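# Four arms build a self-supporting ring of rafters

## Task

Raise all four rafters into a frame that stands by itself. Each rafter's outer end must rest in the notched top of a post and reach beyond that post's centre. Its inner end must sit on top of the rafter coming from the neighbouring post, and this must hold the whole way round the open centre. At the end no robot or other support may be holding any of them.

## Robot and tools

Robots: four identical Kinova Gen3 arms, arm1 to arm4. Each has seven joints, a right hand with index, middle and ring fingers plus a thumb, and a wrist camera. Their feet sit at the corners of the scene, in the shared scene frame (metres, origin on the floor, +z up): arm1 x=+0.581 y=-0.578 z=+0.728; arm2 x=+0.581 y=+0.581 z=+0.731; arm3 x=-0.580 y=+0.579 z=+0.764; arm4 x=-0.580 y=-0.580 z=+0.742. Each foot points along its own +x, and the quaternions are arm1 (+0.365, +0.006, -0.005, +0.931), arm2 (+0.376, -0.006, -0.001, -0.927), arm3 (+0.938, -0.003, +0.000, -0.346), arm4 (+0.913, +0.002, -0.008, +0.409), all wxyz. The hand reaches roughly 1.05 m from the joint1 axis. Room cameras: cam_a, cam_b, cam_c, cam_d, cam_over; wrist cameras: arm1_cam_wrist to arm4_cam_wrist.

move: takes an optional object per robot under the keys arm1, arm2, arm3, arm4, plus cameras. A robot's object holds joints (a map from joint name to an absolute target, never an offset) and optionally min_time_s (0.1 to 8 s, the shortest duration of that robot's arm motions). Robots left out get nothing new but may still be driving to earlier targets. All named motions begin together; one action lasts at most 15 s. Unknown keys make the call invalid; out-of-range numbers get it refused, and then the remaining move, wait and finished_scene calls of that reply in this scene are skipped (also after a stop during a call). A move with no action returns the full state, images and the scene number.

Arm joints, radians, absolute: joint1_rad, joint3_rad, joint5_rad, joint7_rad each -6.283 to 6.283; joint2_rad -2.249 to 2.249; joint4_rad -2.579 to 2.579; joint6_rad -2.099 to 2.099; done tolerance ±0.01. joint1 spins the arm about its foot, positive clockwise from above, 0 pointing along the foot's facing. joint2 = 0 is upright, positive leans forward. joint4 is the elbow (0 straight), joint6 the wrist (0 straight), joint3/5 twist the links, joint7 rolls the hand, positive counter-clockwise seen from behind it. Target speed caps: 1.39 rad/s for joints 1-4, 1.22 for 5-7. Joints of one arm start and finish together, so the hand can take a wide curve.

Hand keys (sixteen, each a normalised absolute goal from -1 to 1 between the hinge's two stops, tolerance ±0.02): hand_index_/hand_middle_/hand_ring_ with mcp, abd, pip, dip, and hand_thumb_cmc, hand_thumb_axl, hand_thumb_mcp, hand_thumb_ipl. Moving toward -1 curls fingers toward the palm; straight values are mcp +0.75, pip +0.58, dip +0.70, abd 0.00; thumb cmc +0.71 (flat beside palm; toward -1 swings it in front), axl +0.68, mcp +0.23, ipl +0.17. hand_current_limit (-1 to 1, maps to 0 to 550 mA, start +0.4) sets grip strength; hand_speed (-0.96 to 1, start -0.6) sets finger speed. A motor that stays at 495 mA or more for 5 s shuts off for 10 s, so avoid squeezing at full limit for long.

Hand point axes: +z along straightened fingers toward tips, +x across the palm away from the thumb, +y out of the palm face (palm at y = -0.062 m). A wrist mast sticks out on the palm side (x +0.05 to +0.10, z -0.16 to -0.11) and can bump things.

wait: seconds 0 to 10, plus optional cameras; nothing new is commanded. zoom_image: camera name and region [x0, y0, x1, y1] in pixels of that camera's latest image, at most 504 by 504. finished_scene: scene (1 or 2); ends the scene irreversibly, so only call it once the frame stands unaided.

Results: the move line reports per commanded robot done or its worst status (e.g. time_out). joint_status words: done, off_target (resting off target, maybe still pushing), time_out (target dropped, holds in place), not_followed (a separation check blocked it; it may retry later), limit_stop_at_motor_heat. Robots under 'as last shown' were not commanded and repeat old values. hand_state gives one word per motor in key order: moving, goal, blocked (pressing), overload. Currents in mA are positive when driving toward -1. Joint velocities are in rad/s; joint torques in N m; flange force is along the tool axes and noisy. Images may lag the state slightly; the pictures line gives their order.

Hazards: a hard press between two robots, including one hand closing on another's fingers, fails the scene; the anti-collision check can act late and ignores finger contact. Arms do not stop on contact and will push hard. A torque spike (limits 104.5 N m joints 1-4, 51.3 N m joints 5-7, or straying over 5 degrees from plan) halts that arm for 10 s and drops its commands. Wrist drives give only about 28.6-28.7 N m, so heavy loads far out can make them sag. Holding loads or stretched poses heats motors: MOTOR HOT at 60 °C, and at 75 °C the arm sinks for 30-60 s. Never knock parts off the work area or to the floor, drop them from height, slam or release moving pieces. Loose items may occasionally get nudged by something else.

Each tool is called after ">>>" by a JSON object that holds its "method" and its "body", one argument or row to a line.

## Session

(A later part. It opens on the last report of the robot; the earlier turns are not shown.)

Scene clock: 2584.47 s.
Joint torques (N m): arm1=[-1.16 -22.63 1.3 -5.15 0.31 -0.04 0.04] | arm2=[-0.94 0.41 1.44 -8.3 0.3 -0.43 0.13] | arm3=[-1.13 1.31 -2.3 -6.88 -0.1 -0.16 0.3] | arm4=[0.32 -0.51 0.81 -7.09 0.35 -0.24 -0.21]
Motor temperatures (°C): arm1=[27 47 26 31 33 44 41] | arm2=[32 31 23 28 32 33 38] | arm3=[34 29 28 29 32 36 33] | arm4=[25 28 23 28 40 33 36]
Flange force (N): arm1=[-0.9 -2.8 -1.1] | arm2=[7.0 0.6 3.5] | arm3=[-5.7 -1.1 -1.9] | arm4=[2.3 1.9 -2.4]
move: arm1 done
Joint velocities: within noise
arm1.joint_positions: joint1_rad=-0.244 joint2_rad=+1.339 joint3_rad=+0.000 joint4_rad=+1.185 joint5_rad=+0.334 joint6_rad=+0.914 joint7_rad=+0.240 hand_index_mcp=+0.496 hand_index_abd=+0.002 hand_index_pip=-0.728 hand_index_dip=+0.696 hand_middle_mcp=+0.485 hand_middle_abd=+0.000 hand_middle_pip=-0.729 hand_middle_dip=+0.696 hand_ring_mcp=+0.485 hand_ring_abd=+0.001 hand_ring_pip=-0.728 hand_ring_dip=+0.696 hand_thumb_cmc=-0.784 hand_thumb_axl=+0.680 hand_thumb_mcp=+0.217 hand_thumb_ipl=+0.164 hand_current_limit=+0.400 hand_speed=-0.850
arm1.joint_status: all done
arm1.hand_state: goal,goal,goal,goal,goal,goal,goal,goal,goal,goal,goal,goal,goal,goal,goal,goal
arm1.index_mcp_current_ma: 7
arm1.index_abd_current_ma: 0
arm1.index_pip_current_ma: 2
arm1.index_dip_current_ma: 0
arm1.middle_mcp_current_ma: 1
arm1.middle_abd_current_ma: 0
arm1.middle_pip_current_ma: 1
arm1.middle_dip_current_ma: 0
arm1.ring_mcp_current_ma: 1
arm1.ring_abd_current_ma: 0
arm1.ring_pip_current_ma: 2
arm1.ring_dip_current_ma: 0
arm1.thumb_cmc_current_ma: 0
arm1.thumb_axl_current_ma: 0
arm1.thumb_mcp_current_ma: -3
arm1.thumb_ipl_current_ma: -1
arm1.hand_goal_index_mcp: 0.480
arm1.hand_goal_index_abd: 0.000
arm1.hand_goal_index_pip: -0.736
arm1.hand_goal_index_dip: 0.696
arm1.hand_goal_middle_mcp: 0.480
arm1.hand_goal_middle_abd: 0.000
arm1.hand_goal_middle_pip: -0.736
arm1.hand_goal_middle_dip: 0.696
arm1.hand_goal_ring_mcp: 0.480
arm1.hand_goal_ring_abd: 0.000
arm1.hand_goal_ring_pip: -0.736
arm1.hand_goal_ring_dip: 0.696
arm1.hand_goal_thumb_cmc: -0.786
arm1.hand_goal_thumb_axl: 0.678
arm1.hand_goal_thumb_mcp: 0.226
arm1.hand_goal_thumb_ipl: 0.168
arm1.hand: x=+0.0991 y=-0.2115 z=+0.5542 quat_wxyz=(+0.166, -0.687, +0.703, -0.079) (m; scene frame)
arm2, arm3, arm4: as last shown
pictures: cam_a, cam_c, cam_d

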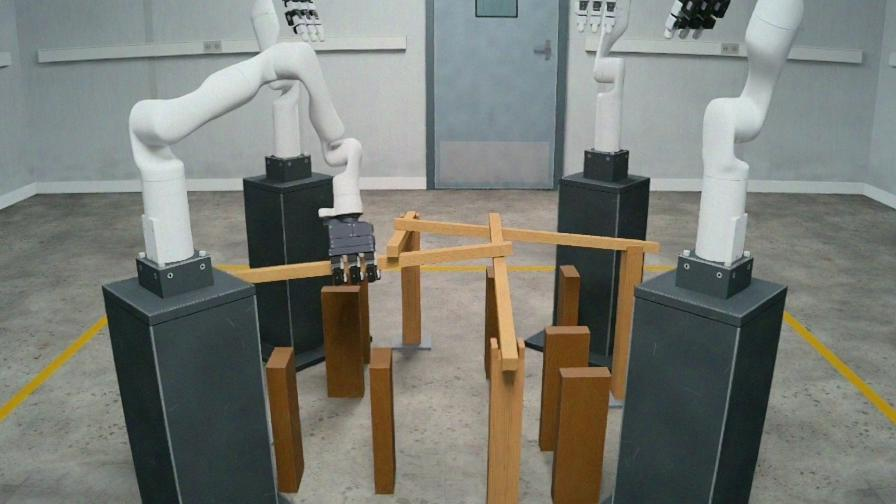

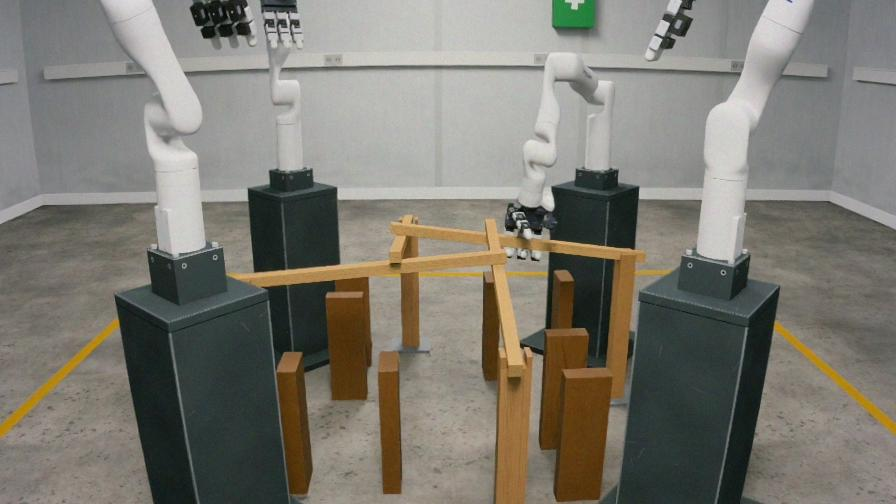

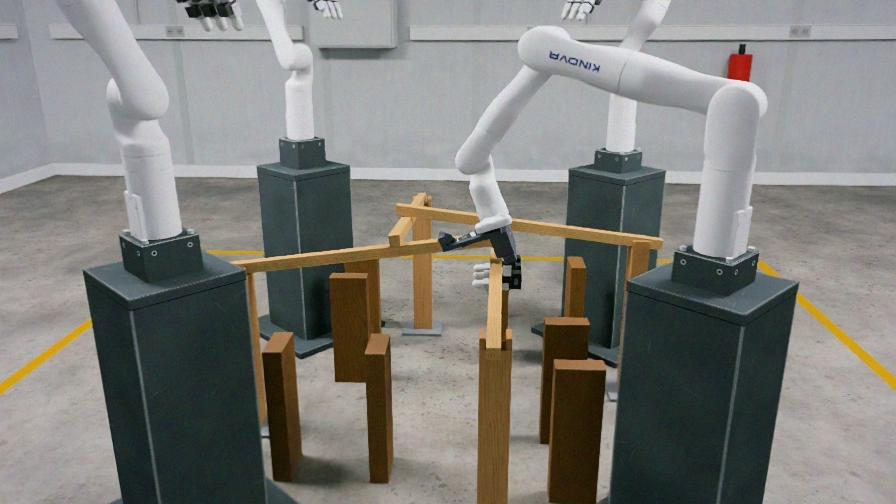

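>>> {"method": "move", "body": {
  "arm1": {"joints": {"hand_index_pip": 0.577, "hand_middle_pip": 0.577, "hand_ring_pip": 0.577}},
  "cameras": ["cam_a", "cam_c", "cam_d"]
}}

>>> {"method": "zoom_image", "body": {
  "camera": "cam_c",
  "region": [360, 180, 680, 380]
}}

>>> {"method": "zoom_image", "body": {
  "camera": "cam_d",
  "region": [440, 220, 560, 380]
}}

Scene clock: 2593.93 s.
Joint torques (N m): arm1=[-1.25 -22.86 1.26 -5.33 0.31 -0.11 0.06] | arm2=[-0.94 0.42 1.41 -8.31 0.27 -0.44 0.15] | arm3=[-1.18 1.39 -2.27 -6.84 -0.05 -0.13 0.33] | arm4=[0.25 -0.43 0.87 -7.02 0.3 -0.23 -0.15]
Motor temperatures (°C): arm1=[27 47 26 30 33 44 41] | arm2=[32 31 23 28 32 33 38] | arm3=[34 29 28 29 32 36 33] | arm4=[25 28 23 28 40 33 36]
Flange force (N): arm1=[-0.8 -3.1 -0.8] | arm2=[6.9 0.6 3.5] | arm3=[-5.4 -1.2 -1.8] | arm4=[2.7 1.9 -2.6]
move: arm1 done
Joint velocities: within noise
arm1.joint_positions: joint1_rad=-0.244 joint2_rad=+1.339 joint3_rad=+0.000 joint4_rad=+1.185 joint5_rad=+0.334 joint6_rad=+0.914 joint7_rad=+0.240 hand_index_mcp=+0.496 hand_index_abd=+0.002 hand_index_pip=+0.575 hand_index_dip=+0.696 hand_middle_mcp=+0.484 hand_middle_abd=+0.000 hand_middle_pip=+0.575 hand_middle_dip=+0.696 hand_ring_mcp=+0.481 hand_ring_abd=+0.001 hand_ring_pip=+0.574 hand_ring_dip=+0.696 hand_thumb_cmc=-0.784 hand_thumb_axl=+0.680 hand_thumb_mcp=+0.217 hand_thumb_ipl=+0.164 hand_current_limit=+0.400 hand_speed=-0.850
arm1.joint_status: all done
arm1.hand_state: goal,goal,goal,goal,goal,goal,goal,goal,goal,goal,goal,goal,goal,goal,goal,goal
arm1.index_mcp_current_ma: 6
arm1.index_abd_current_ma: 0
arm1.index_pip_current_ma: 0
arm1.index_dip_current_ma: 0
arm1.middle_mcp_current_ma: 1
arm1.middle_abd_current_ma: 0
arm1.middle_pip_current_ma: 0
arm1.middle_dip_current_ma: 0
arm1.ring_mcp_current_ma: 0
arm1.ring_abd_current_ma: 0
arm1.ring_pip_current_ma: 0
arm1.ring_dip_current_ma: 0
arm1.thumb_cmc_current_ma: 0
arm1.thumb_axl_current_ma: 0
arm1.thumb_mcp_current_ma: -3
arm1.thumb_ipl_current_ma: -1
arm1.hand_goal_index_mcp: 0.480
arm1.hand_goal_index_abd: 0.000
arm1.hand_goal_index_pip: 0.578
arm1.hand_goal_index_dip: 0.696
arm1.hand_goal_middle_mcp: 0.480
arm1.hand_goal_middle_abd: 0.000
arm1.hand_goal_middle_pip: 0.578
arm1.hand_goal_middle_dip: 0.696
arm1.hand_goal_ring_mcp: 0.480
arm1.hand_goal_ring_abd: 0.000
arm1.hand_goal_ring_pip: 0.578
arm1.hand_goal_ring_dip: 0.696
arm1.hand_goal_thumb_cmc: -0.786
arm1.hand_goal_thumb_axl: 0.678
arm1.hand_goal_thumb_mcp: 0.226
arm1.hand_goal_thumb_ipl: 0.168
arm1.hand: x=+0.0991 y=-0.2115 z=+0.5542 quat_wxyz=(+0.166, -0.687, +0.703, -0.079) (m; scene frame)
arm2, arm3, arm4: as last shown
pictures: cam_a, cam_c, cam_d

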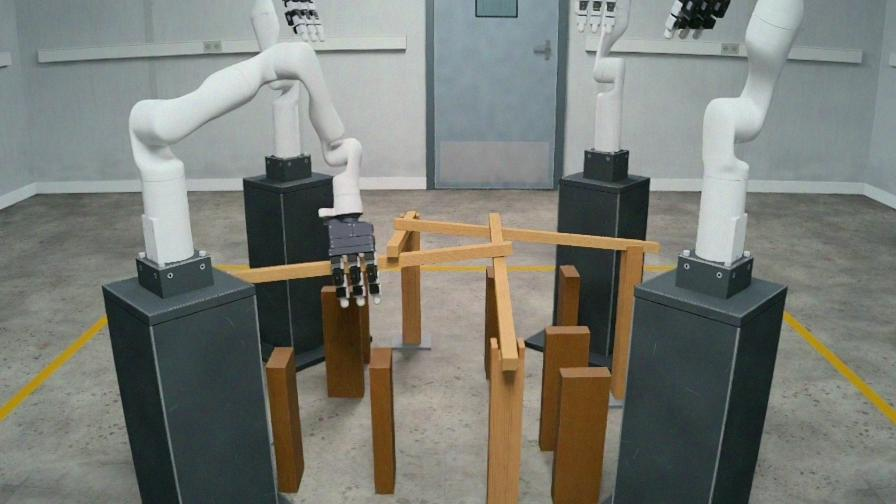

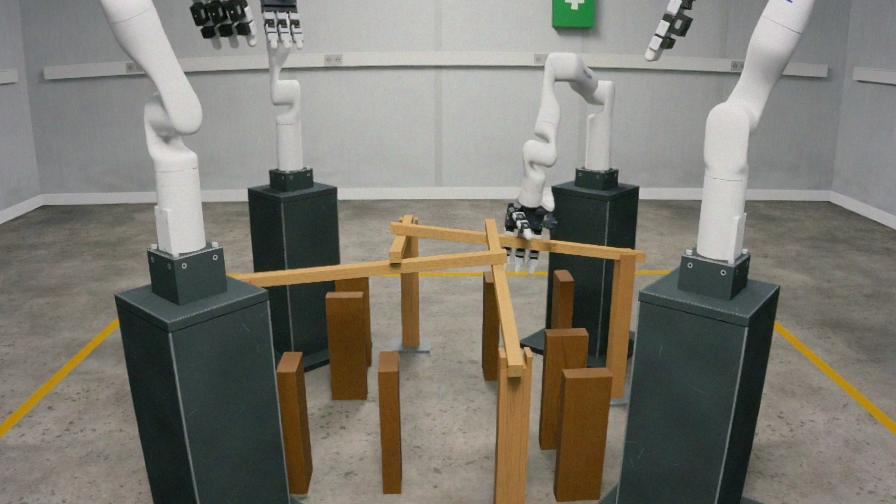

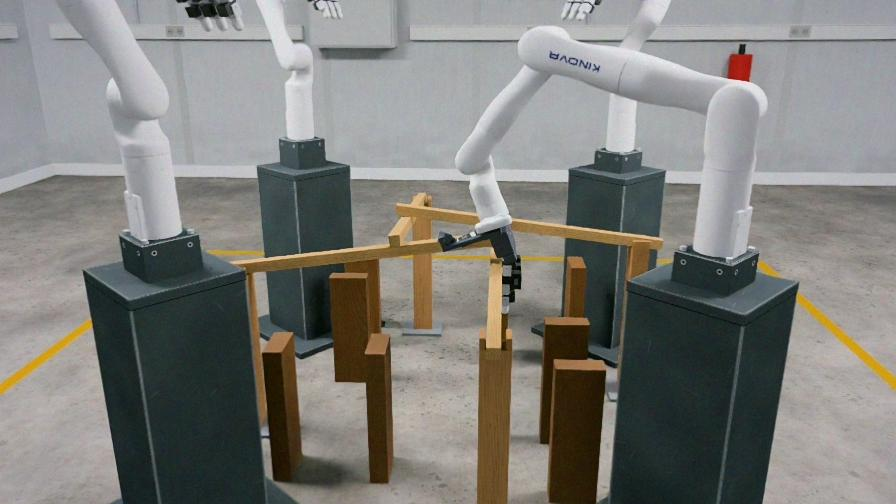

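Scaled by 1.575 from the camera's 896x504 image, which has a finer 1280x720 frame.

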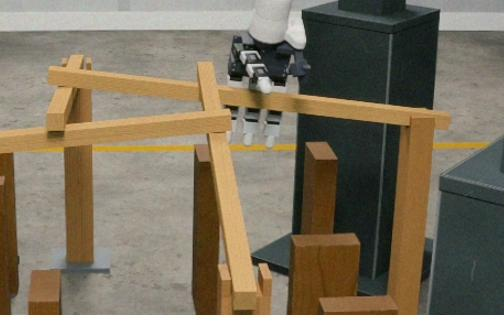

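Scaled by 3.150 from the camera's 896x504 image, which has a finer 1280x720 frame.

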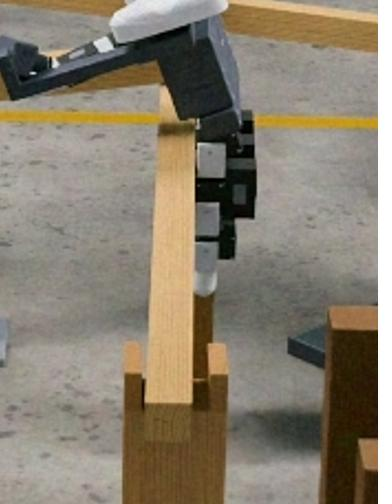

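>>> {"method": "move", "body": {
  "arm1": {"joints": {"joint1_rad": -0.2287, "joint2_rad": 1.3167, "joint3_rad": 0, "joint4_rad": 1.2569, "joint5_rad": 0.3542, "joint6_rad": 0.8634, "joint7_rad": 0.2279}, "min_time_s": 2},
  "cameras": ["cam_d"]
}}

>>> {"method": "zoom_image", "body": {
  "camera": "cam_d",
  "region": [440, 220, 560, 380]
}}

Scene clock: 2617.67 s.
Joint torques (N m): arm1=[-0.67 -21.73 1.73 -4.17 0.29 0.42 -0.05] | arm2=[-0.95 0.4 1.4 -8.32 0.28 -0.45 0.16] | arm3=[-1.23 1.33 -2.25 -6.96 -0.08 -0.16 0.32] | arm4=[0.28 -0.5 0.86 -7.07 0.26 -0.22 -0.19]
Motor temperatures (°C): arm1=[27 47 26 30 33 43 41] | arm2=[32 31 23 28 32 33 37] | arm3=[34 29 28 29 32 36 33] | arm4=[25 28 23 28 40 33 36]
Flange force (N): arm1=[-1.1 -1.5 -1.4] | arm2=[6.9 0.6 3.5] | arm3=[-5.3 -1.2 -1.5] | arm4=[2.5 1.9 -2.5]
move: arm1 done
Joint velocities: within noise
arm1.joint_positions: joint1_rad=-0.229 joint2_rad=+1.317 joint3_rad=+0.000 joint4_rad=+1.257 joint5_rad=+0.354 joint6_rad=+0.863 joint7_rad=+0.228 hand_index_mcp=+0.481 hand_index_abd=+0.002 hand_index_pip=+0.575 hand_index_dip=+0.696 hand_middle_mcp=+0.481 hand_middle_abd=+0.000 hand_middle_pip=+0.575 hand_middle_dip=+0.696 hand_ring_mcp=+0.481 hand_ring_abd=+0.001 hand_ring_pip=+0.574 hand_ring_dip=+0.696 hand_thumb_cmc=-0.784 hand_thumb_axl=+0.680 hand_thumb_mcp=+0.217 hand_thumb_ipl=+0.164 hand_current_limit=+0.400 hand_speed=-0.850
arm1.joint_status: all done
arm1.hand_state: goal,goal,goal,goal,goal,goal,goal,goal,goal,goal,goal,goal,goal,goal,goal,goal
arm1.index_mcp_current_ma: 0
arm1.index_abd_current_ma: 0
arm1.index_pip_current_ma: 0
arm1.index_dip_current_ma: 0
arm1.middle_mcp_current_ma: 0
arm1.middle_abd_current_ma: 0
arm1.middle_pip_current_ma: 0
arm1.middle_dip_current_ma: 0
arm1.ring_mcp_current_ma: 0
arm1.ring_abd_current_ma: 0
arm1.ring_pip_current_ma: 0
arm1.ring_dip_current_ma: 0
arm1.thumb_cmc_current_ma: 0
arm1.thumb_axl_current_ma: 0
arm1.thumb_mcp_current_ma: -3
arm1.thumb_ipl_current_ma: -1
arm1.hand_goal_index_mcp: 0.480
arm1.hand_goal_index_abd: 0.000
arm1.hand_goal_index_pip: 0.578
arm1.hand_goal_index_dip: 0.696
arm1.hand_goal_middle_mcp: 0.480
arm1.hand_goal_middle_abd: 0.000
arm1.hand_goal_middle_pip: 0.578
arm1.hand_goal_middle_dip: 0.696
arm1.hand_goal_ring_mcp: 0.480
arm1.hand_goal_ring_abd: 0.000
arm1.hand_goal_ring_pip: 0.578
arm1.hand_goal_ring_dip: 0.696
arm1.hand_goal_thumb_cmc: -0.786
arm1.hand_goal_thumb_axl: 0.678
arm1.hand_goal_thumb_mcp: 0.226
arm1.hand_goal_thumb_ipl: 0.168
arm1.hand: x=+0.1172 y=-0.2115 z=+0.5542 quat_wxyz=(+0.166, -0.687, +0.703, -0.079) (m; scene frame)
arm2, arm3, arm4: as last shown
pictures: cam_d

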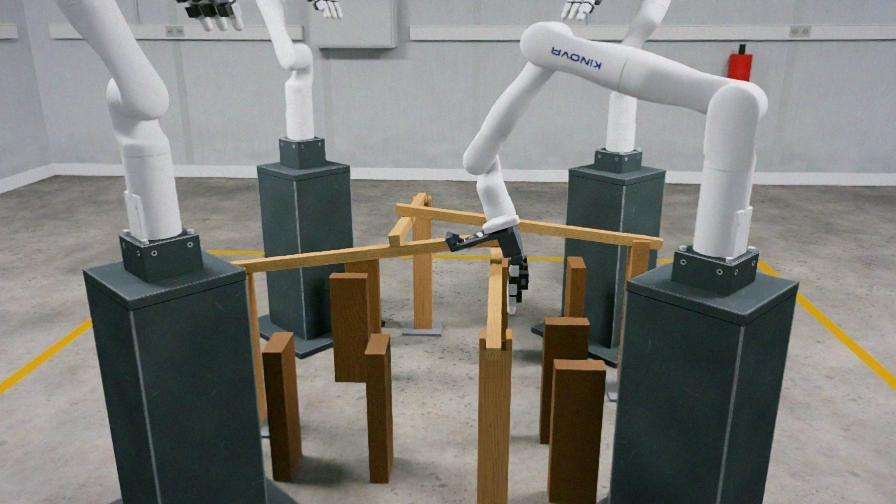

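Scaled by 3.150 from the camera's 896x504 image, which has a finer 1280x720 frame.

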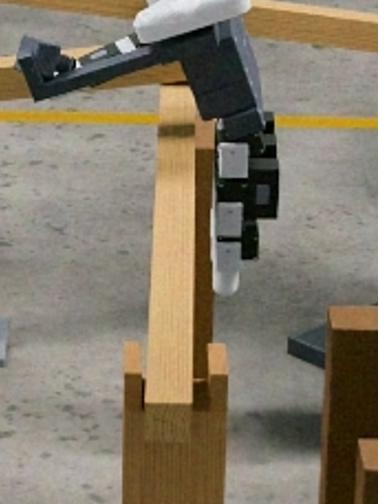

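Clear. Withdraw and park.

>>> {"method": "move", "body": {
  "arm1": {"joints": {"joint1_rad": -0.2587, "joint2_rad": 0.9771, "joint3_rad": 0, "joint4_rad": 1.3945, "joint5_rad": 0.2977, "joint6_rad": 1.0608, "joint7_rad": 0.2852}, "min_time_s": 3},
  "cameras": ["cam_a", "cam_d"]
}}

>>> {"method": "move", "body": {
  "arm1": {"joints": {"joint1_rad": -0.1, "joint2_rad": 0.35, "joint3_rad": 0, "joint4_rad": 1.413, "joint5_rad": 0.15, "joint6_rad": 1.45, "joint7_rad": 0.2}, "min_time_s": 3},
  "cameras": ["all"]
}}

Scene clock: 2626.97 s.
Joint torques (N m): arm1=[-0.67 -20.26 1.61 -5.42 0.38 0.41 0] | arm2=[-0.92 0.38 1.41 -8.27 0.3 -0.44 0.16] | arm3=[-1.14 1.41 -2.31 -6.9 -0.11 -0.18 0.32] | arm4=[0.27 -0.46 0.92 -7.05 0.31 -0.25 -0.17]
Motor temperatures (°C): arm1=[27 48 26 30 33 43 41] | arm2=[32 31 23 28 32 33 37] | arm3=[34 29 28 29 32 36 33] | arm4=[25 28 23 28 40 33 36]
Flange force (N): arm1=[-0.7 -1.9 -1.0] | arm2=[6.9 0.7 3.3] | arm3=[-5.6 -1.4 -1.7] | arm4=[2.8 1.9 -2.6]
move: arm1 done
Joint velocities: within noise
arm1.joint_positions: joint1_rad=-0.259 joint2_rad=+0.977 joint3_rad=+0.000 joint4_rad=+1.395 joint5_rad=+0.298 joint6_rad=+1.061 joint7_rad=+0.285 hand_index_mcp=+0.481 hand_index_abd=+0.002 hand_index_pip=+0.575 hand_index_dip=+0.696 hand_middle_mcp=+0.481 hand_middle_abd=+0.000 hand_middle_pip=+0.575 hand_middle_dip=+0.696 hand_ring_mcp=+0.481 hand_ring_abd=+0.001 hand_ring_pip=+0.575 hand_ring_dip=+0.696 hand_thumb_cmc=-0.784 hand_thumb_axl=+0.680 hand_thumb_mcp=+0.217 hand_thumb_ipl=+0.164 hand_current_limit=+0.400 hand_speed=-0.850
arm1.joint_status: all done
arm1.hand_state: goal,goal,goal,goal,goal,goal,goal,goal,goal,goal,goal,goal,goal,goal,goal,goal
arm1.index_mcp_current_ma: 0
arm1.index_abd_current_ma: 0
arm1.index_pip_current_ma: 0
arm1.index_dip_current_ma: 0
arm1.middle_mcp_current_ma: 0
arm1.middle_abd_current_ma: 0
arm1.middle_pip_current_ma: 0
arm1.middle_dip_current_ma: 0
arm1.ring_mcp_current_ma: 0
arm1.ring_abd_current_ma: 0
arm1.ring_pip_current_ma: 0
arm1.ring_dip_current_ma: 0
arm1.thumb_cmc_current_ma: 0
arm1.thumb_axl_current_ma: 0
arm1.thumb_mcp_current_ma: -3
arm1.thumb_ipl_current_ma: -1
arm1.hand_goal_index_mcp: 0.480
arm1.hand_goal_index_abd: 0.000
arm1.hand_goal_index_pip: 0.578
arm1.hand_goal_index_dip: 0.696
arm1.hand_goal_middle_mcp: 0.480
arm1.hand_goal_middle_abd: 0.000
arm1.hand_goal_middle_pip: 0.578
arm1.hand_goal_middle_dip: 0.696
arm1.hand_goal_ring_mcp: 0.480
arm1.hand_goal_ring_abd: 0.000
arm1.hand_goal_ring_pip: 0.578
arm1.hand_goal_ring_dip: 0.696
arm1.hand_goal_thumb_cmc: -0.786
arm1.hand_goal_thumb_axl: 0.678
arm1.hand_goal_thumb_mcp: 0.226
arm1.hand_goal_thumb_ipl: 0.168
arm1.hand: x=+0.1173 y=-0.2327 z=+0.7228 quat_wxyz=(+0.166, -0.687, +0.703, -0.079) (m; scene frame)
arm2, arm3, arm4: as last shown
pictures: cam_a, cam_d

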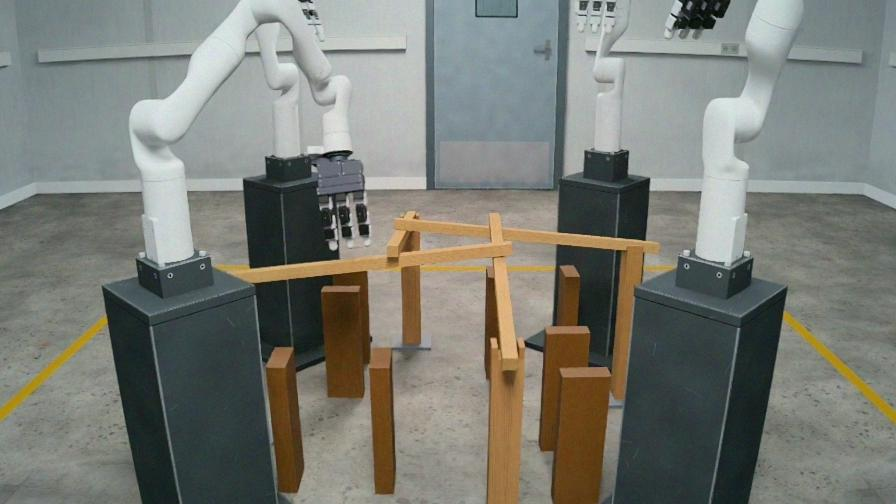

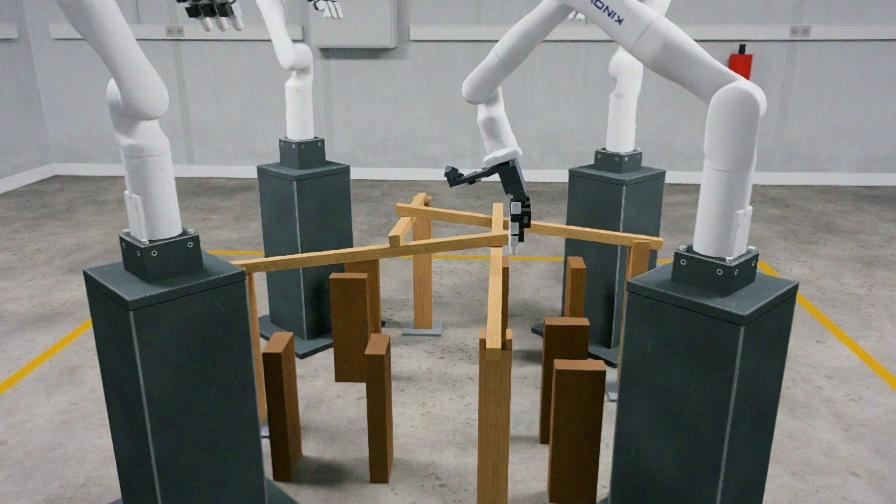

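Scene clock: 2630.27 s.
Joint torques (N m): arm1=[-0.76 -13.56 0.95 -8.23 0.29 -0.3 -0.03] | arm2=[-0.95 0.42 1.43 -8.31 0.28 -0.42 0.14] | arm3=[-1.12 1.38 -2.27 -6.91 -0.05 -0.19 0.32] | arm4=[0.28 -0.49 0.86 -7.13 0.33 -0.3 -0.15]
Motor temperatures (°C): arm1=[27 47 26 30 33 43 41] | arm2=[32 31 23 28 32 33 37] | arm3=[34 29 28 29 32 36 33] | arm4=[25 28 23 28 40 33 36]
Flange force (N): arm1=[-0.6 -2.3 -0.6] | arm2=[6.9 0.6 3.6] | arm3=[-5.4 -1.3 -1.8] | arm4=[2.7 1.8 -2.5]
move: arm1 done
Joint velocities: within noise
arm1.joint_positions: joint1_rad=-0.100 joint2_rad=+0.350 joint3_rad=+0.000 joint4_rad=+1.413 joint5_rad=+0.150 joint6_rad=+1.450 joint7_rad=+0.200 hand_index_mcp=+0.481 hand_index_abd=+0.002 hand_index_pip=+0.576 hand_index_dip=+0.696 hand_middle_mcp=+0.481 hand_middle_abd=+0.000 hand_middle_pip=+0.576 hand_middle_dip=+0.696 hand_ring_mcp=+0.481 hand_ring_abd=+0.001 hand_ring_pip=+0.575 hand_ring_dip=+0.696 hand_thumb_cmc=-0.784 hand_thumb_axl=+0.680 hand_thumb_mcp=+0.217 hand_thumb_ipl=+0.164 hand_current_limit=+0.400 hand_speed=-0.850
arm1.joint_status: all done
arm1.hand_state: goal,goal,goal,goal,goal,goal,goal,goal,goal,goal,goal,goal,goal,goal,goal,goal
arm1.index_mcp_current_ma: 0
arm1.index_abd_current_ma: 0
arm1.index_pip_current_ma: 0
arm1.index_dip_current_ma: 0
arm1.middle_mcp_current_ma: 0
arm1.middle_abd_current_ma: 0
arm1.middle_pip_current_ma: 0
arm1.middle_dip_current_ma: 0
arm1.ring_mcp_current_ma: 0
arm1.ring_abd_current_ma: 0
arm1.ring_pip_current_ma: 0
arm1.ring_dip_current_ma: 0
arm1.thumb_cmc_current_ma: 0
arm1.thumb_axl_current_ma: 0
arm1.thumb_mcp_current_ma: -3
arm1.thumb_ipl_current_ma: -1
arm1.hand_goal_index_mcp: 0.480
arm1.hand_goal_index_abd: 0.000
arm1.hand_goal_index_pip: 0.578
arm1.hand_goal_index_dip: 0.696
arm1.hand_goal_middle_mcp: 0.480
arm1.hand_goal_middle_abd: 0.000
arm1.hand_goal_middle_pip: 0.578
arm1.hand_goal_middle_dip: 0.696
arm1.hand_goal_ring_mcp: 0.480
arm1.hand_goal_ring_abd: 0.000
arm1.hand_goal_ring_pip: 0.578
arm1.hand_goal_ring_dip: 0.696
arm1.hand_goal_thumb_cmc: -0.786
arm1.hand_goal_thumb_axl: 0.678
arm1.hand_goal_thumb_mcp: 0.226
arm1.hand_goal_thumb_ipl: 0.168
arm1.hand: x=+0.2135 y=-0.2110 z=+1.0526 quat_wxyz=(+0.082, -0.540, +0.837, +0.001) (m; scene frame)
arm2.joint_positions: joint1_rad=+0.439 joint2_rad=-0.420 joint3_rad=+0.000 joint4_rad=+1.413 joint5_rad=+0.000 joint6_rad=+1.980 joint7_rad=+0.200 hand_index_mcp=+0.482 hand_index_abd=-0.003 hand_index_pip=+0.576 hand_index_dip=+0.696 hand_middle_mcp=+0.482 hand_middle_abd=-0.003 hand_middle_pip=+0.576 hand_middle_dip=+0.696 hand_ring_mcp=+0.482 hand_ring_abd=+0.000 hand_ring_pip=+0.576 hand_ring_dip=+0.696 hand_thumb_cmc=-0.785 hand_thumb_axl=+0.680 hand_thumb_mcp=+0.216 hand_thumb_ipl=+0.164 hand_current_limit=+0.400 hand_speed=-0.850
arm2.joint_status: not commanded
arm2.hand_state: goal,goal,goal,goal,goal,goal,goal,goal,goal,goal,goal,goal,goal,goal,goal,goal
arm2.index_mcp_current_ma: 9
arm2.index_abd_current_ma: -11
arm2.index_pip_current_ma: -7
arm2.index_dip_current_ma: 0
arm2.middle_mcp_current_ma: 9
arm2.middle_abd_current_ma: -12
arm2.middle_pip_current_ma: -7
arm2.middle_dip_current_ma: 0
arm2.ring_mcp_current_ma: 9
arm2.ring_abd_current_ma: 0
arm2.ring_pip_current_ma: -7
arm2.ring_dip_current_ma: 0
arm2.thumb_cmc_current_ma: 5
arm2.thumb_axl_current_ma: 10
arm2.thumb_mcp_current_ma: -56
arm2.thumb_ipl_current_ma: -23
arm2.hand_goal_index_mcp: 0.480
arm2.hand_goal_index_abd: 0.000
arm2.hand_goal_index_pip: 0.578
arm2.hand_goal_index_dip: 0.696
arm2.hand_goal_middle_mcp: 0.480
arm2.hand_goal_middle_abd: 0.000
arm2.hand_goal_middle_pip: 0.578
arm2.hand_goal_middle_dip: 0.696
arm2.hand_goal_ring_mcp: 0.480
arm2.hand_goal_ring_abd: 0.000
arm2.hand_goal_ring_pip: 0.578
arm2.hand_goal_ring_dip: 0.696
arm2.hand_goal_thumb_cmc: -0.786
arm2.hand_goal_thumb_axl: 0.678
arm2.hand_goal_thumb_mcp: 0.226
arm2.hand_goal_thumb_ipl: 0.168
arm2.hand: x=+0.3603 y=+0.5390 z=+1.2917 quat_wxyz=(+0.069, +0.864, -0.495, -0.058) (m; scene frame)
arm3.joint_positions: joint1_rad=-0.260 joint2_rad=-0.450 joint3_rad=+0.000 joint4_rad=+1.500 joint5_rad=+0.000 joint6_rad=+1.970 joint7_rad=+0.180 hand_index_mcp=+0.481 hand_index_abd=-0.003 hand_index_pip=+0.576 hand_index_dip=+0.696 hand_middle_mcp=+0.482 hand_middle_abd=+0.000 hand_middle_pip=+0.576 hand_middle_dip=+0.696 hand_ring_mcp=+0.481 hand_ring_abd=+0.001 hand_ring_pip=+0.576 hand_ring_dip=+0.696 hand_thumb_cmc=-0.785 hand_thumb_axl=+0.680 hand_thumb_mcp=+0.215 hand_thumb_ipl=+0.164 hand_current_limit=+0.400 hand_speed=-0.850
arm3.joint_status: not commanded
arm3.hand_state: goal,goal,goal,goal,goal,goal,goal,goal,goal,goal,goal,goal,goal,goal,goal,goal
arm3.index_mcp_current_ma: 0
arm3.index_abd_current_ma: -1
arm3.index_pip_current_ma: 0
arm3.index_dip_current_ma: 0
arm3.middle_mcp_current_ma: 0
arm3.middle_abd_current_ma: 0
arm3.middle_pip_current_ma: 0
arm3.middle_dip_current_ma: 0
arm3.ring_mcp_current_ma: 0
arm3.ring_abd_current_ma: 0
arm3.ring_pip_current_ma: 0
arm3.ring_dip_current_ma: 0
arm3.thumb_cmc_current_ma: 0
arm3.thumb_axl_current_ma: 1
arm3.thumb_mcp_current_ma: -11
arm3.thumb_ipl_current_ma: -2
arm3.hand_goal_index_mcp: 0.480
arm3.hand_goal_index_abd: 0.000
arm3.hand_goal_index_pip: 0.578
arm3.hand_goal_index_dip: 0.696
arm3.hand_goal_middle_mcp: 0.480
arm3.hand_goal_middle_abd: 0.000
arm3.hand_goal_middle_pip: 0.578
arm3.hand_goal_middle_dip: 0.696
arm3.hand_goal_ring_mcp: 0.480
arm3.hand_goal_ring_abd: 0.000
arm3.hand_goal_ring_pip: 0.578
arm3.hand_goal_ring_dip: 0.696
arm3.hand_goal_thumb_cmc: -0.786
arm3.hand_goal_thumb_axl: 0.678
arm3.hand_goal_thumb_mcp: 0.226
arm3.hand_goal_thumb_ipl: 0.168
arm3.hand: x=-0.3995 y=+0.4614 z=+1.2953 quat_wxyz=(+0.056, +0.793, +0.606, +0.025) (m; scene frame)
arm4.joint_positions: joint1_rad=-0.040 joint2_rad=-0.380 joint3_rad=+0.000 joint4_rad=+1.490 joint5_rad=+0.000 joint6_rad=+1.980 joint7_rad=+0.240 hand_index_mcp=+0.482 hand_index_abd=+0.000 hand_index_pip=+0.576 hand_index_dip=+0.696 hand_middle_mcp=+0.482 hand_middle_abd=+0.000 hand_middle_pip=+0.576 hand_middle_dip=+0.696 hand_ring_mcp=+0.482 hand_ring_abd=+0.002 hand_ring_pip=+0.576 hand_ring_dip=+0.696 hand_thumb_cmc=-0.785 hand_thumb_axl=+0.679 hand_thumb_mcp=+0.216 hand_thumb_ipl=+0.164 hand_current_limit=+0.400 hand_speed=-0.850
arm4.joint_status: not commanded
arm4.hand_state: goal,goal,goal,goal,goal,goal,goal,goal,goal,goal,goal,goal,goal,goal,goal,goal
arm4.index_mcp_current_ma: 4
arm4.index_abd_current_ma: 0
arm4.index_pip_current_ma: -3
arm4.index_dip_current_ma: 0
arm4.middle_mcp_current_ma: 4
arm4.middle_abd_current_ma: 0
arm4.middle_pip_current_ma: -4
arm4.middle_dip_current_ma: 0
arm4.ring_mcp_current_ma: 4
arm4.ring_abd_current_ma: 4
arm4.ring_pip_current_ma: -3
arm4.ring_dip_current_ma: 0
arm4.thumb_cmc_current_ma: 3
arm4.thumb_axl_current_ma: 3
arm4.thumb_mcp_current_ma: -38
arm4.thumb_ipl_current_ma: -13
arm4.hand_goal_index_mcp: 0.480
arm4.hand_goal_index_abd: 0.000
arm4.hand_goal_index_pip: 0.578
arm4.hand_goal_index_dip: 0.696
arm4.hand_goal_middle_mcp: 0.480
arm4.hand_goal_middle_abd: 0.000
arm4.hand_goal_middle_pip: 0.578
arm4.hand_goal_middle_dip: 0.696
arm4.hand_goal_ring_mcp: 0.480
arm4.hand_goal_ring_abd: 0.000
arm4.hand_goal_ring_pip: 0.578
arm4.hand_goal_ring_dip: 0.696
arm4.hand_goal_thumb_cmc: -0.786
arm4.hand_goal_thumb_axl: 0.678
arm4.hand_goal_thumb_mcp: 0.226
arm4.hand_goal_thumb_ipl: 0.168
arm4.hand: x=-0.4200 y=-0.4261 z=+1.2644 quat_wxyz=(+0.016, +0.222, +0.974, +0.030) (m; scene frame)
pictures: arm1_cam_wrist, arm2_cam_wrist, arm3_cam_wrist, arm4_cam_wrist, cam_a, cam_b, cam_c, cam_d, cam_over

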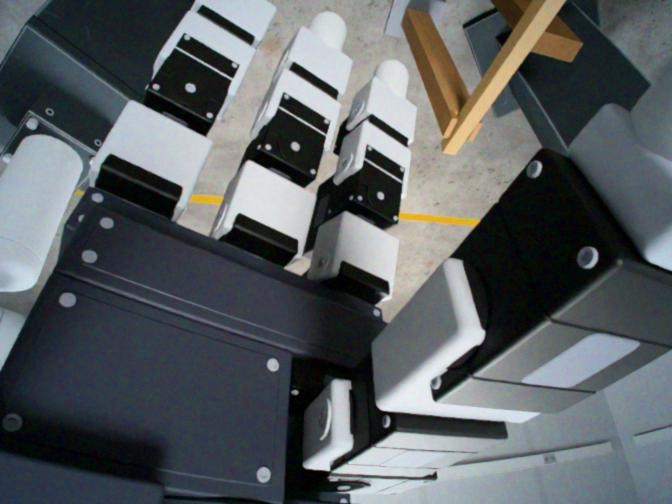

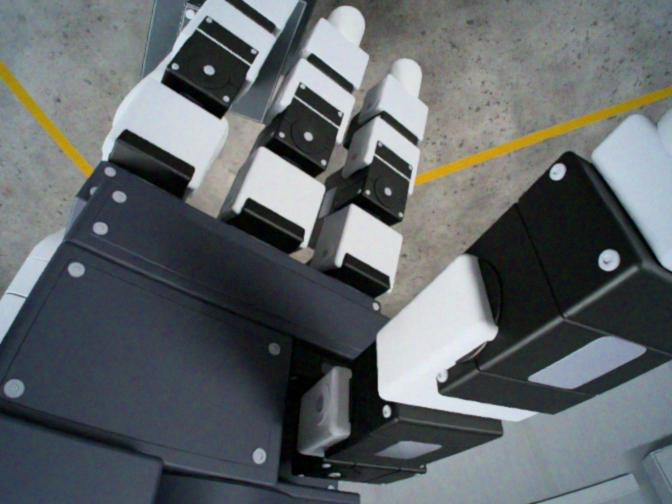

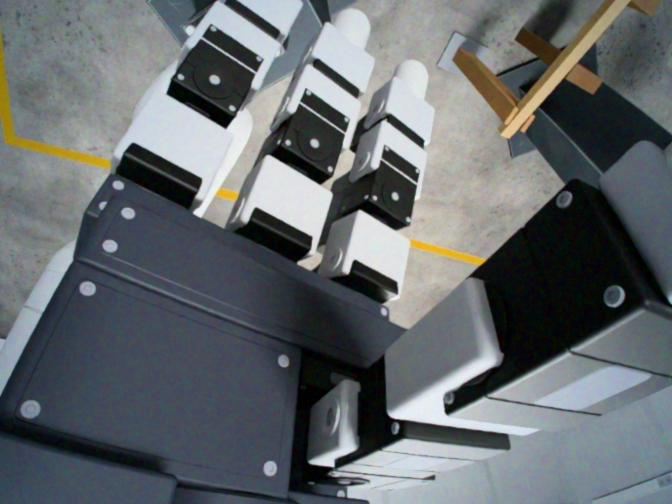

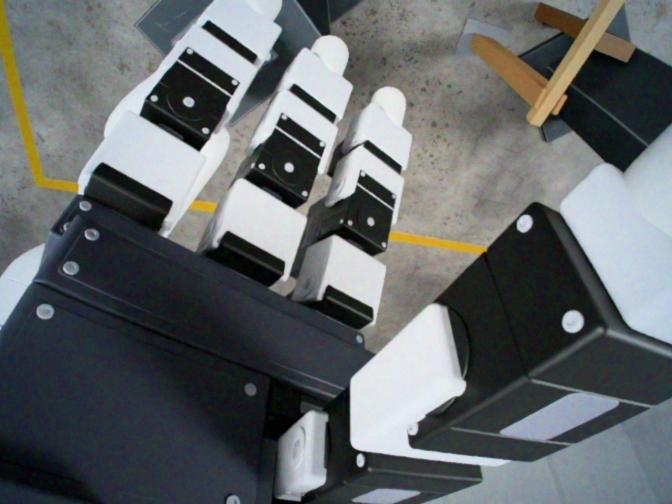

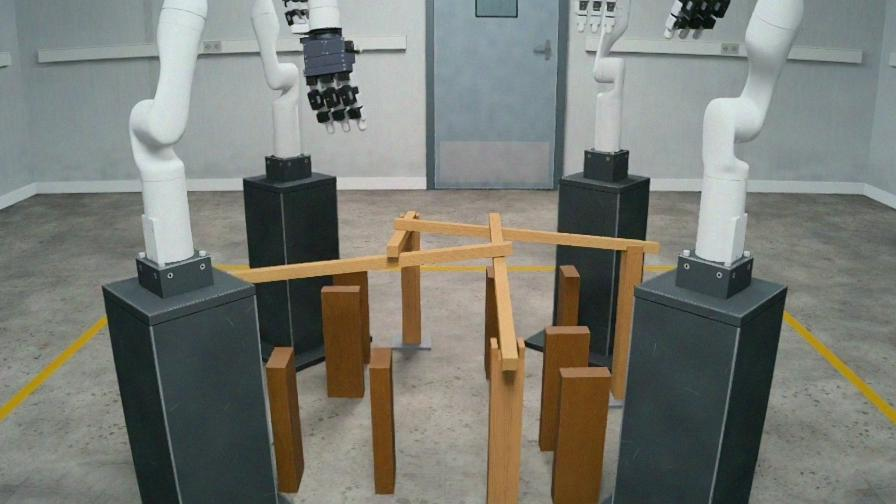

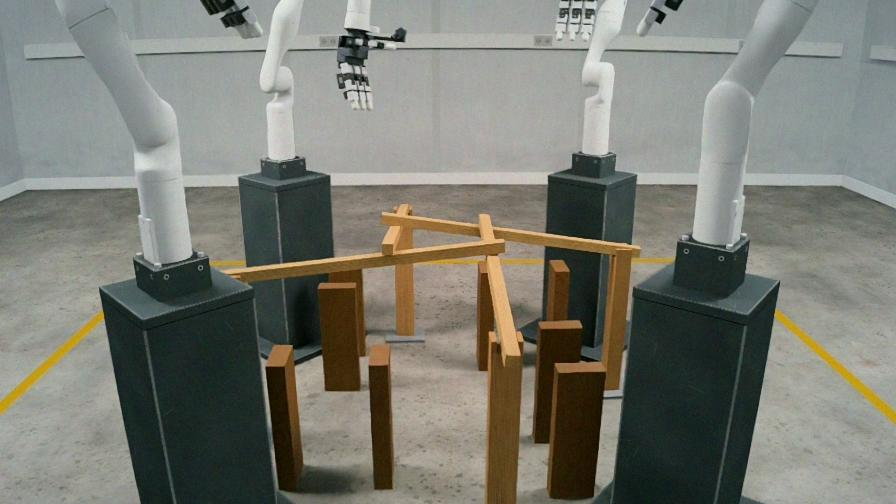

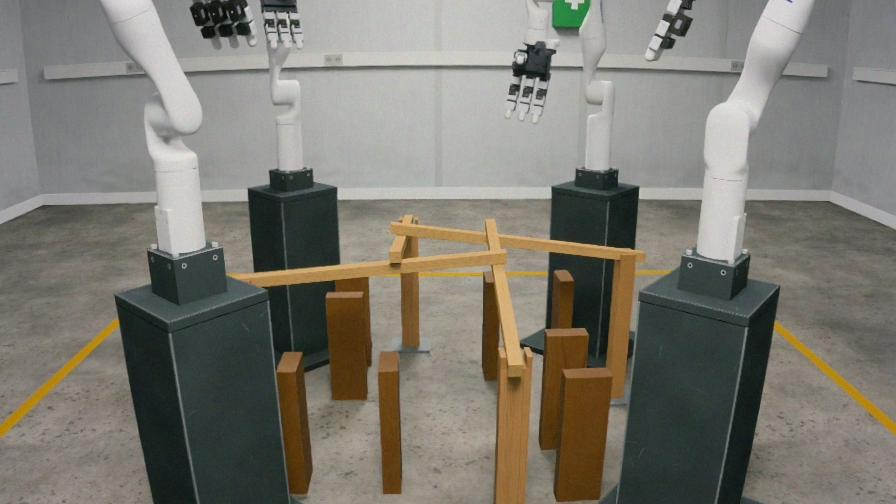

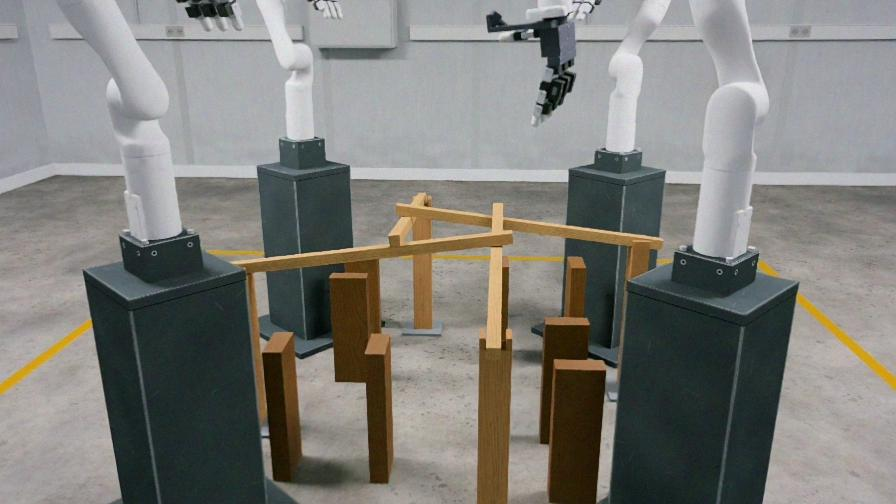

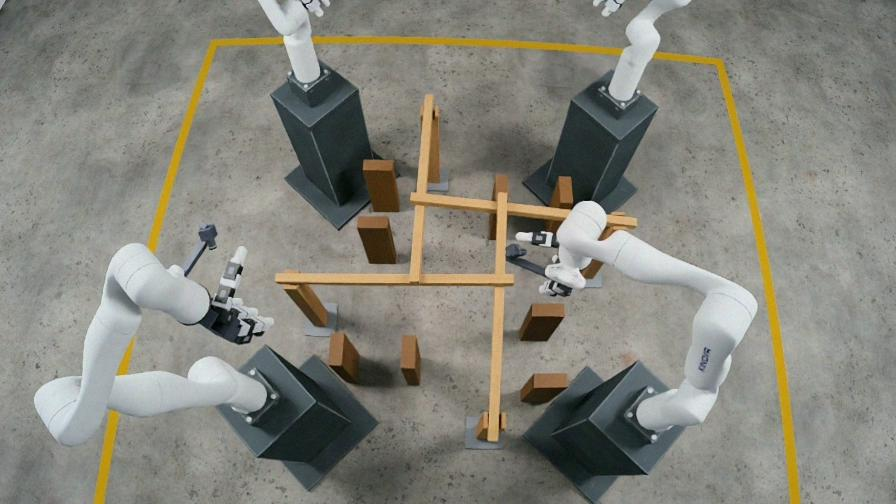

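>>> {"method": "zoom_image", "body": {
  "camera": "cam_b",
  "region": [360, 190, 520, 280]
}}

>>> {"method": "zoom_image", "body": {
  "camera": "cam_c",
  "region": [370, 200, 530, 290]
}}

>>> {"method": "zoom_image", "body": {
  "camera": "cam_d",
  "region": [370, 180, 530, 270]
}}

>>> {"method": "zoom_image", "body": {
  "camera": "cam_a",
  "region": [370, 200, 530, 290]
}}

>>> {"method": "zoom_image", "body": {
  "camera": "cam_b",
  "region": [470, 300, 560, 400]
}}

>>> {"method": "zoom_image", "body": {
  "camera": "cam_c",
  "region": [470, 320, 560, 420]
}}

>>> {"method": "zoom_image", "body": {
  "camera": "cam_over",
  "region": [260, 80, 660, 450]
}}

Scaled by 3.150 from the camera's 896x504 image, which has a finer 1280x720 frame.

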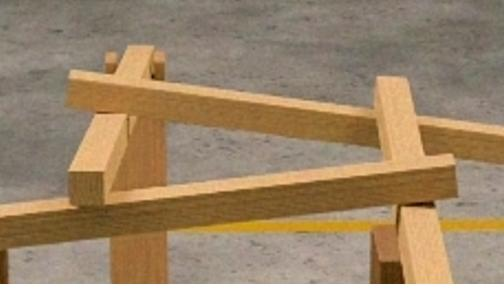

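Scaled by 3.150 from the camera's 896x504 image, which has a finer 1280x720 frame.

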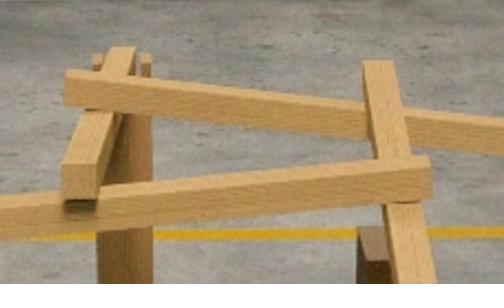

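Scaled by 3.150 from the camera's 896x504 image, which has a finer 1280x720 frame.

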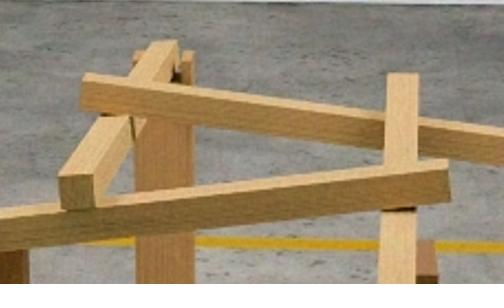

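Scaled by 3.150 from the camera's 896x504 image, which has a finer 1280x720 frame.

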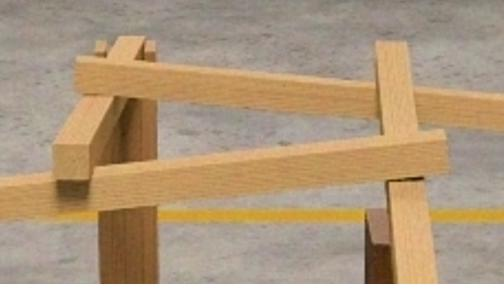

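Scaled by 5.040 from the camera's 896x504 image, which has a finer 1280x720 frame.

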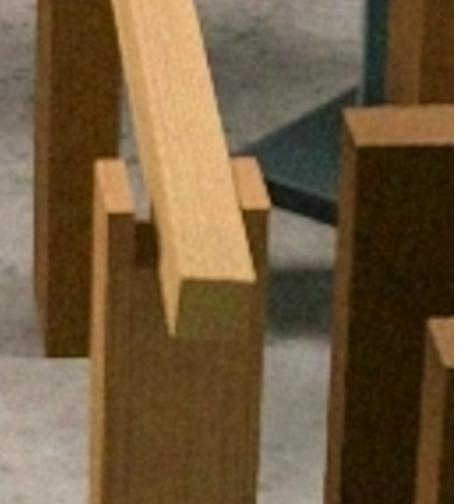

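Scaled by 5.040 from the camera's 896x504 image, which has a finer 1280x720 frame.

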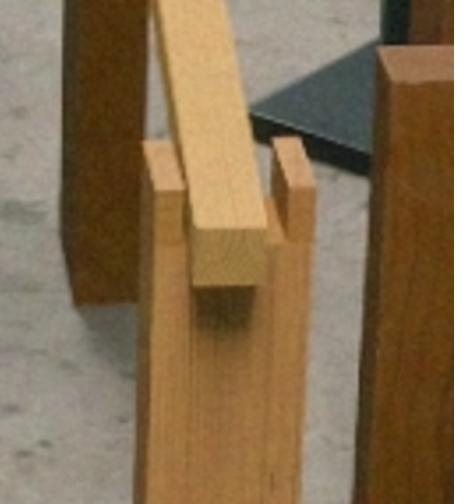

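Scaled by 1.260 from the camera's 896x504 image, which has a finer 1280x720 frame.

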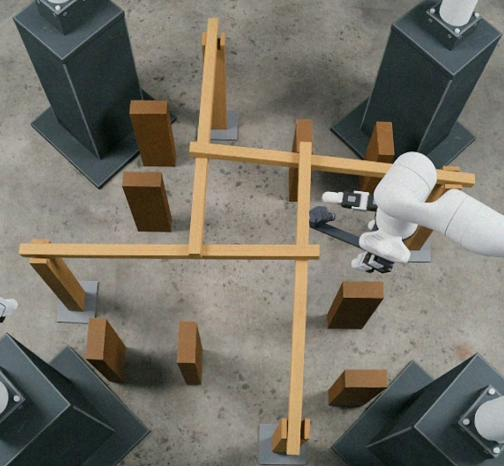

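>>> {"method": "finished_scene", "body": {
  "scene": 1
}}

The scene is finished: the task was done.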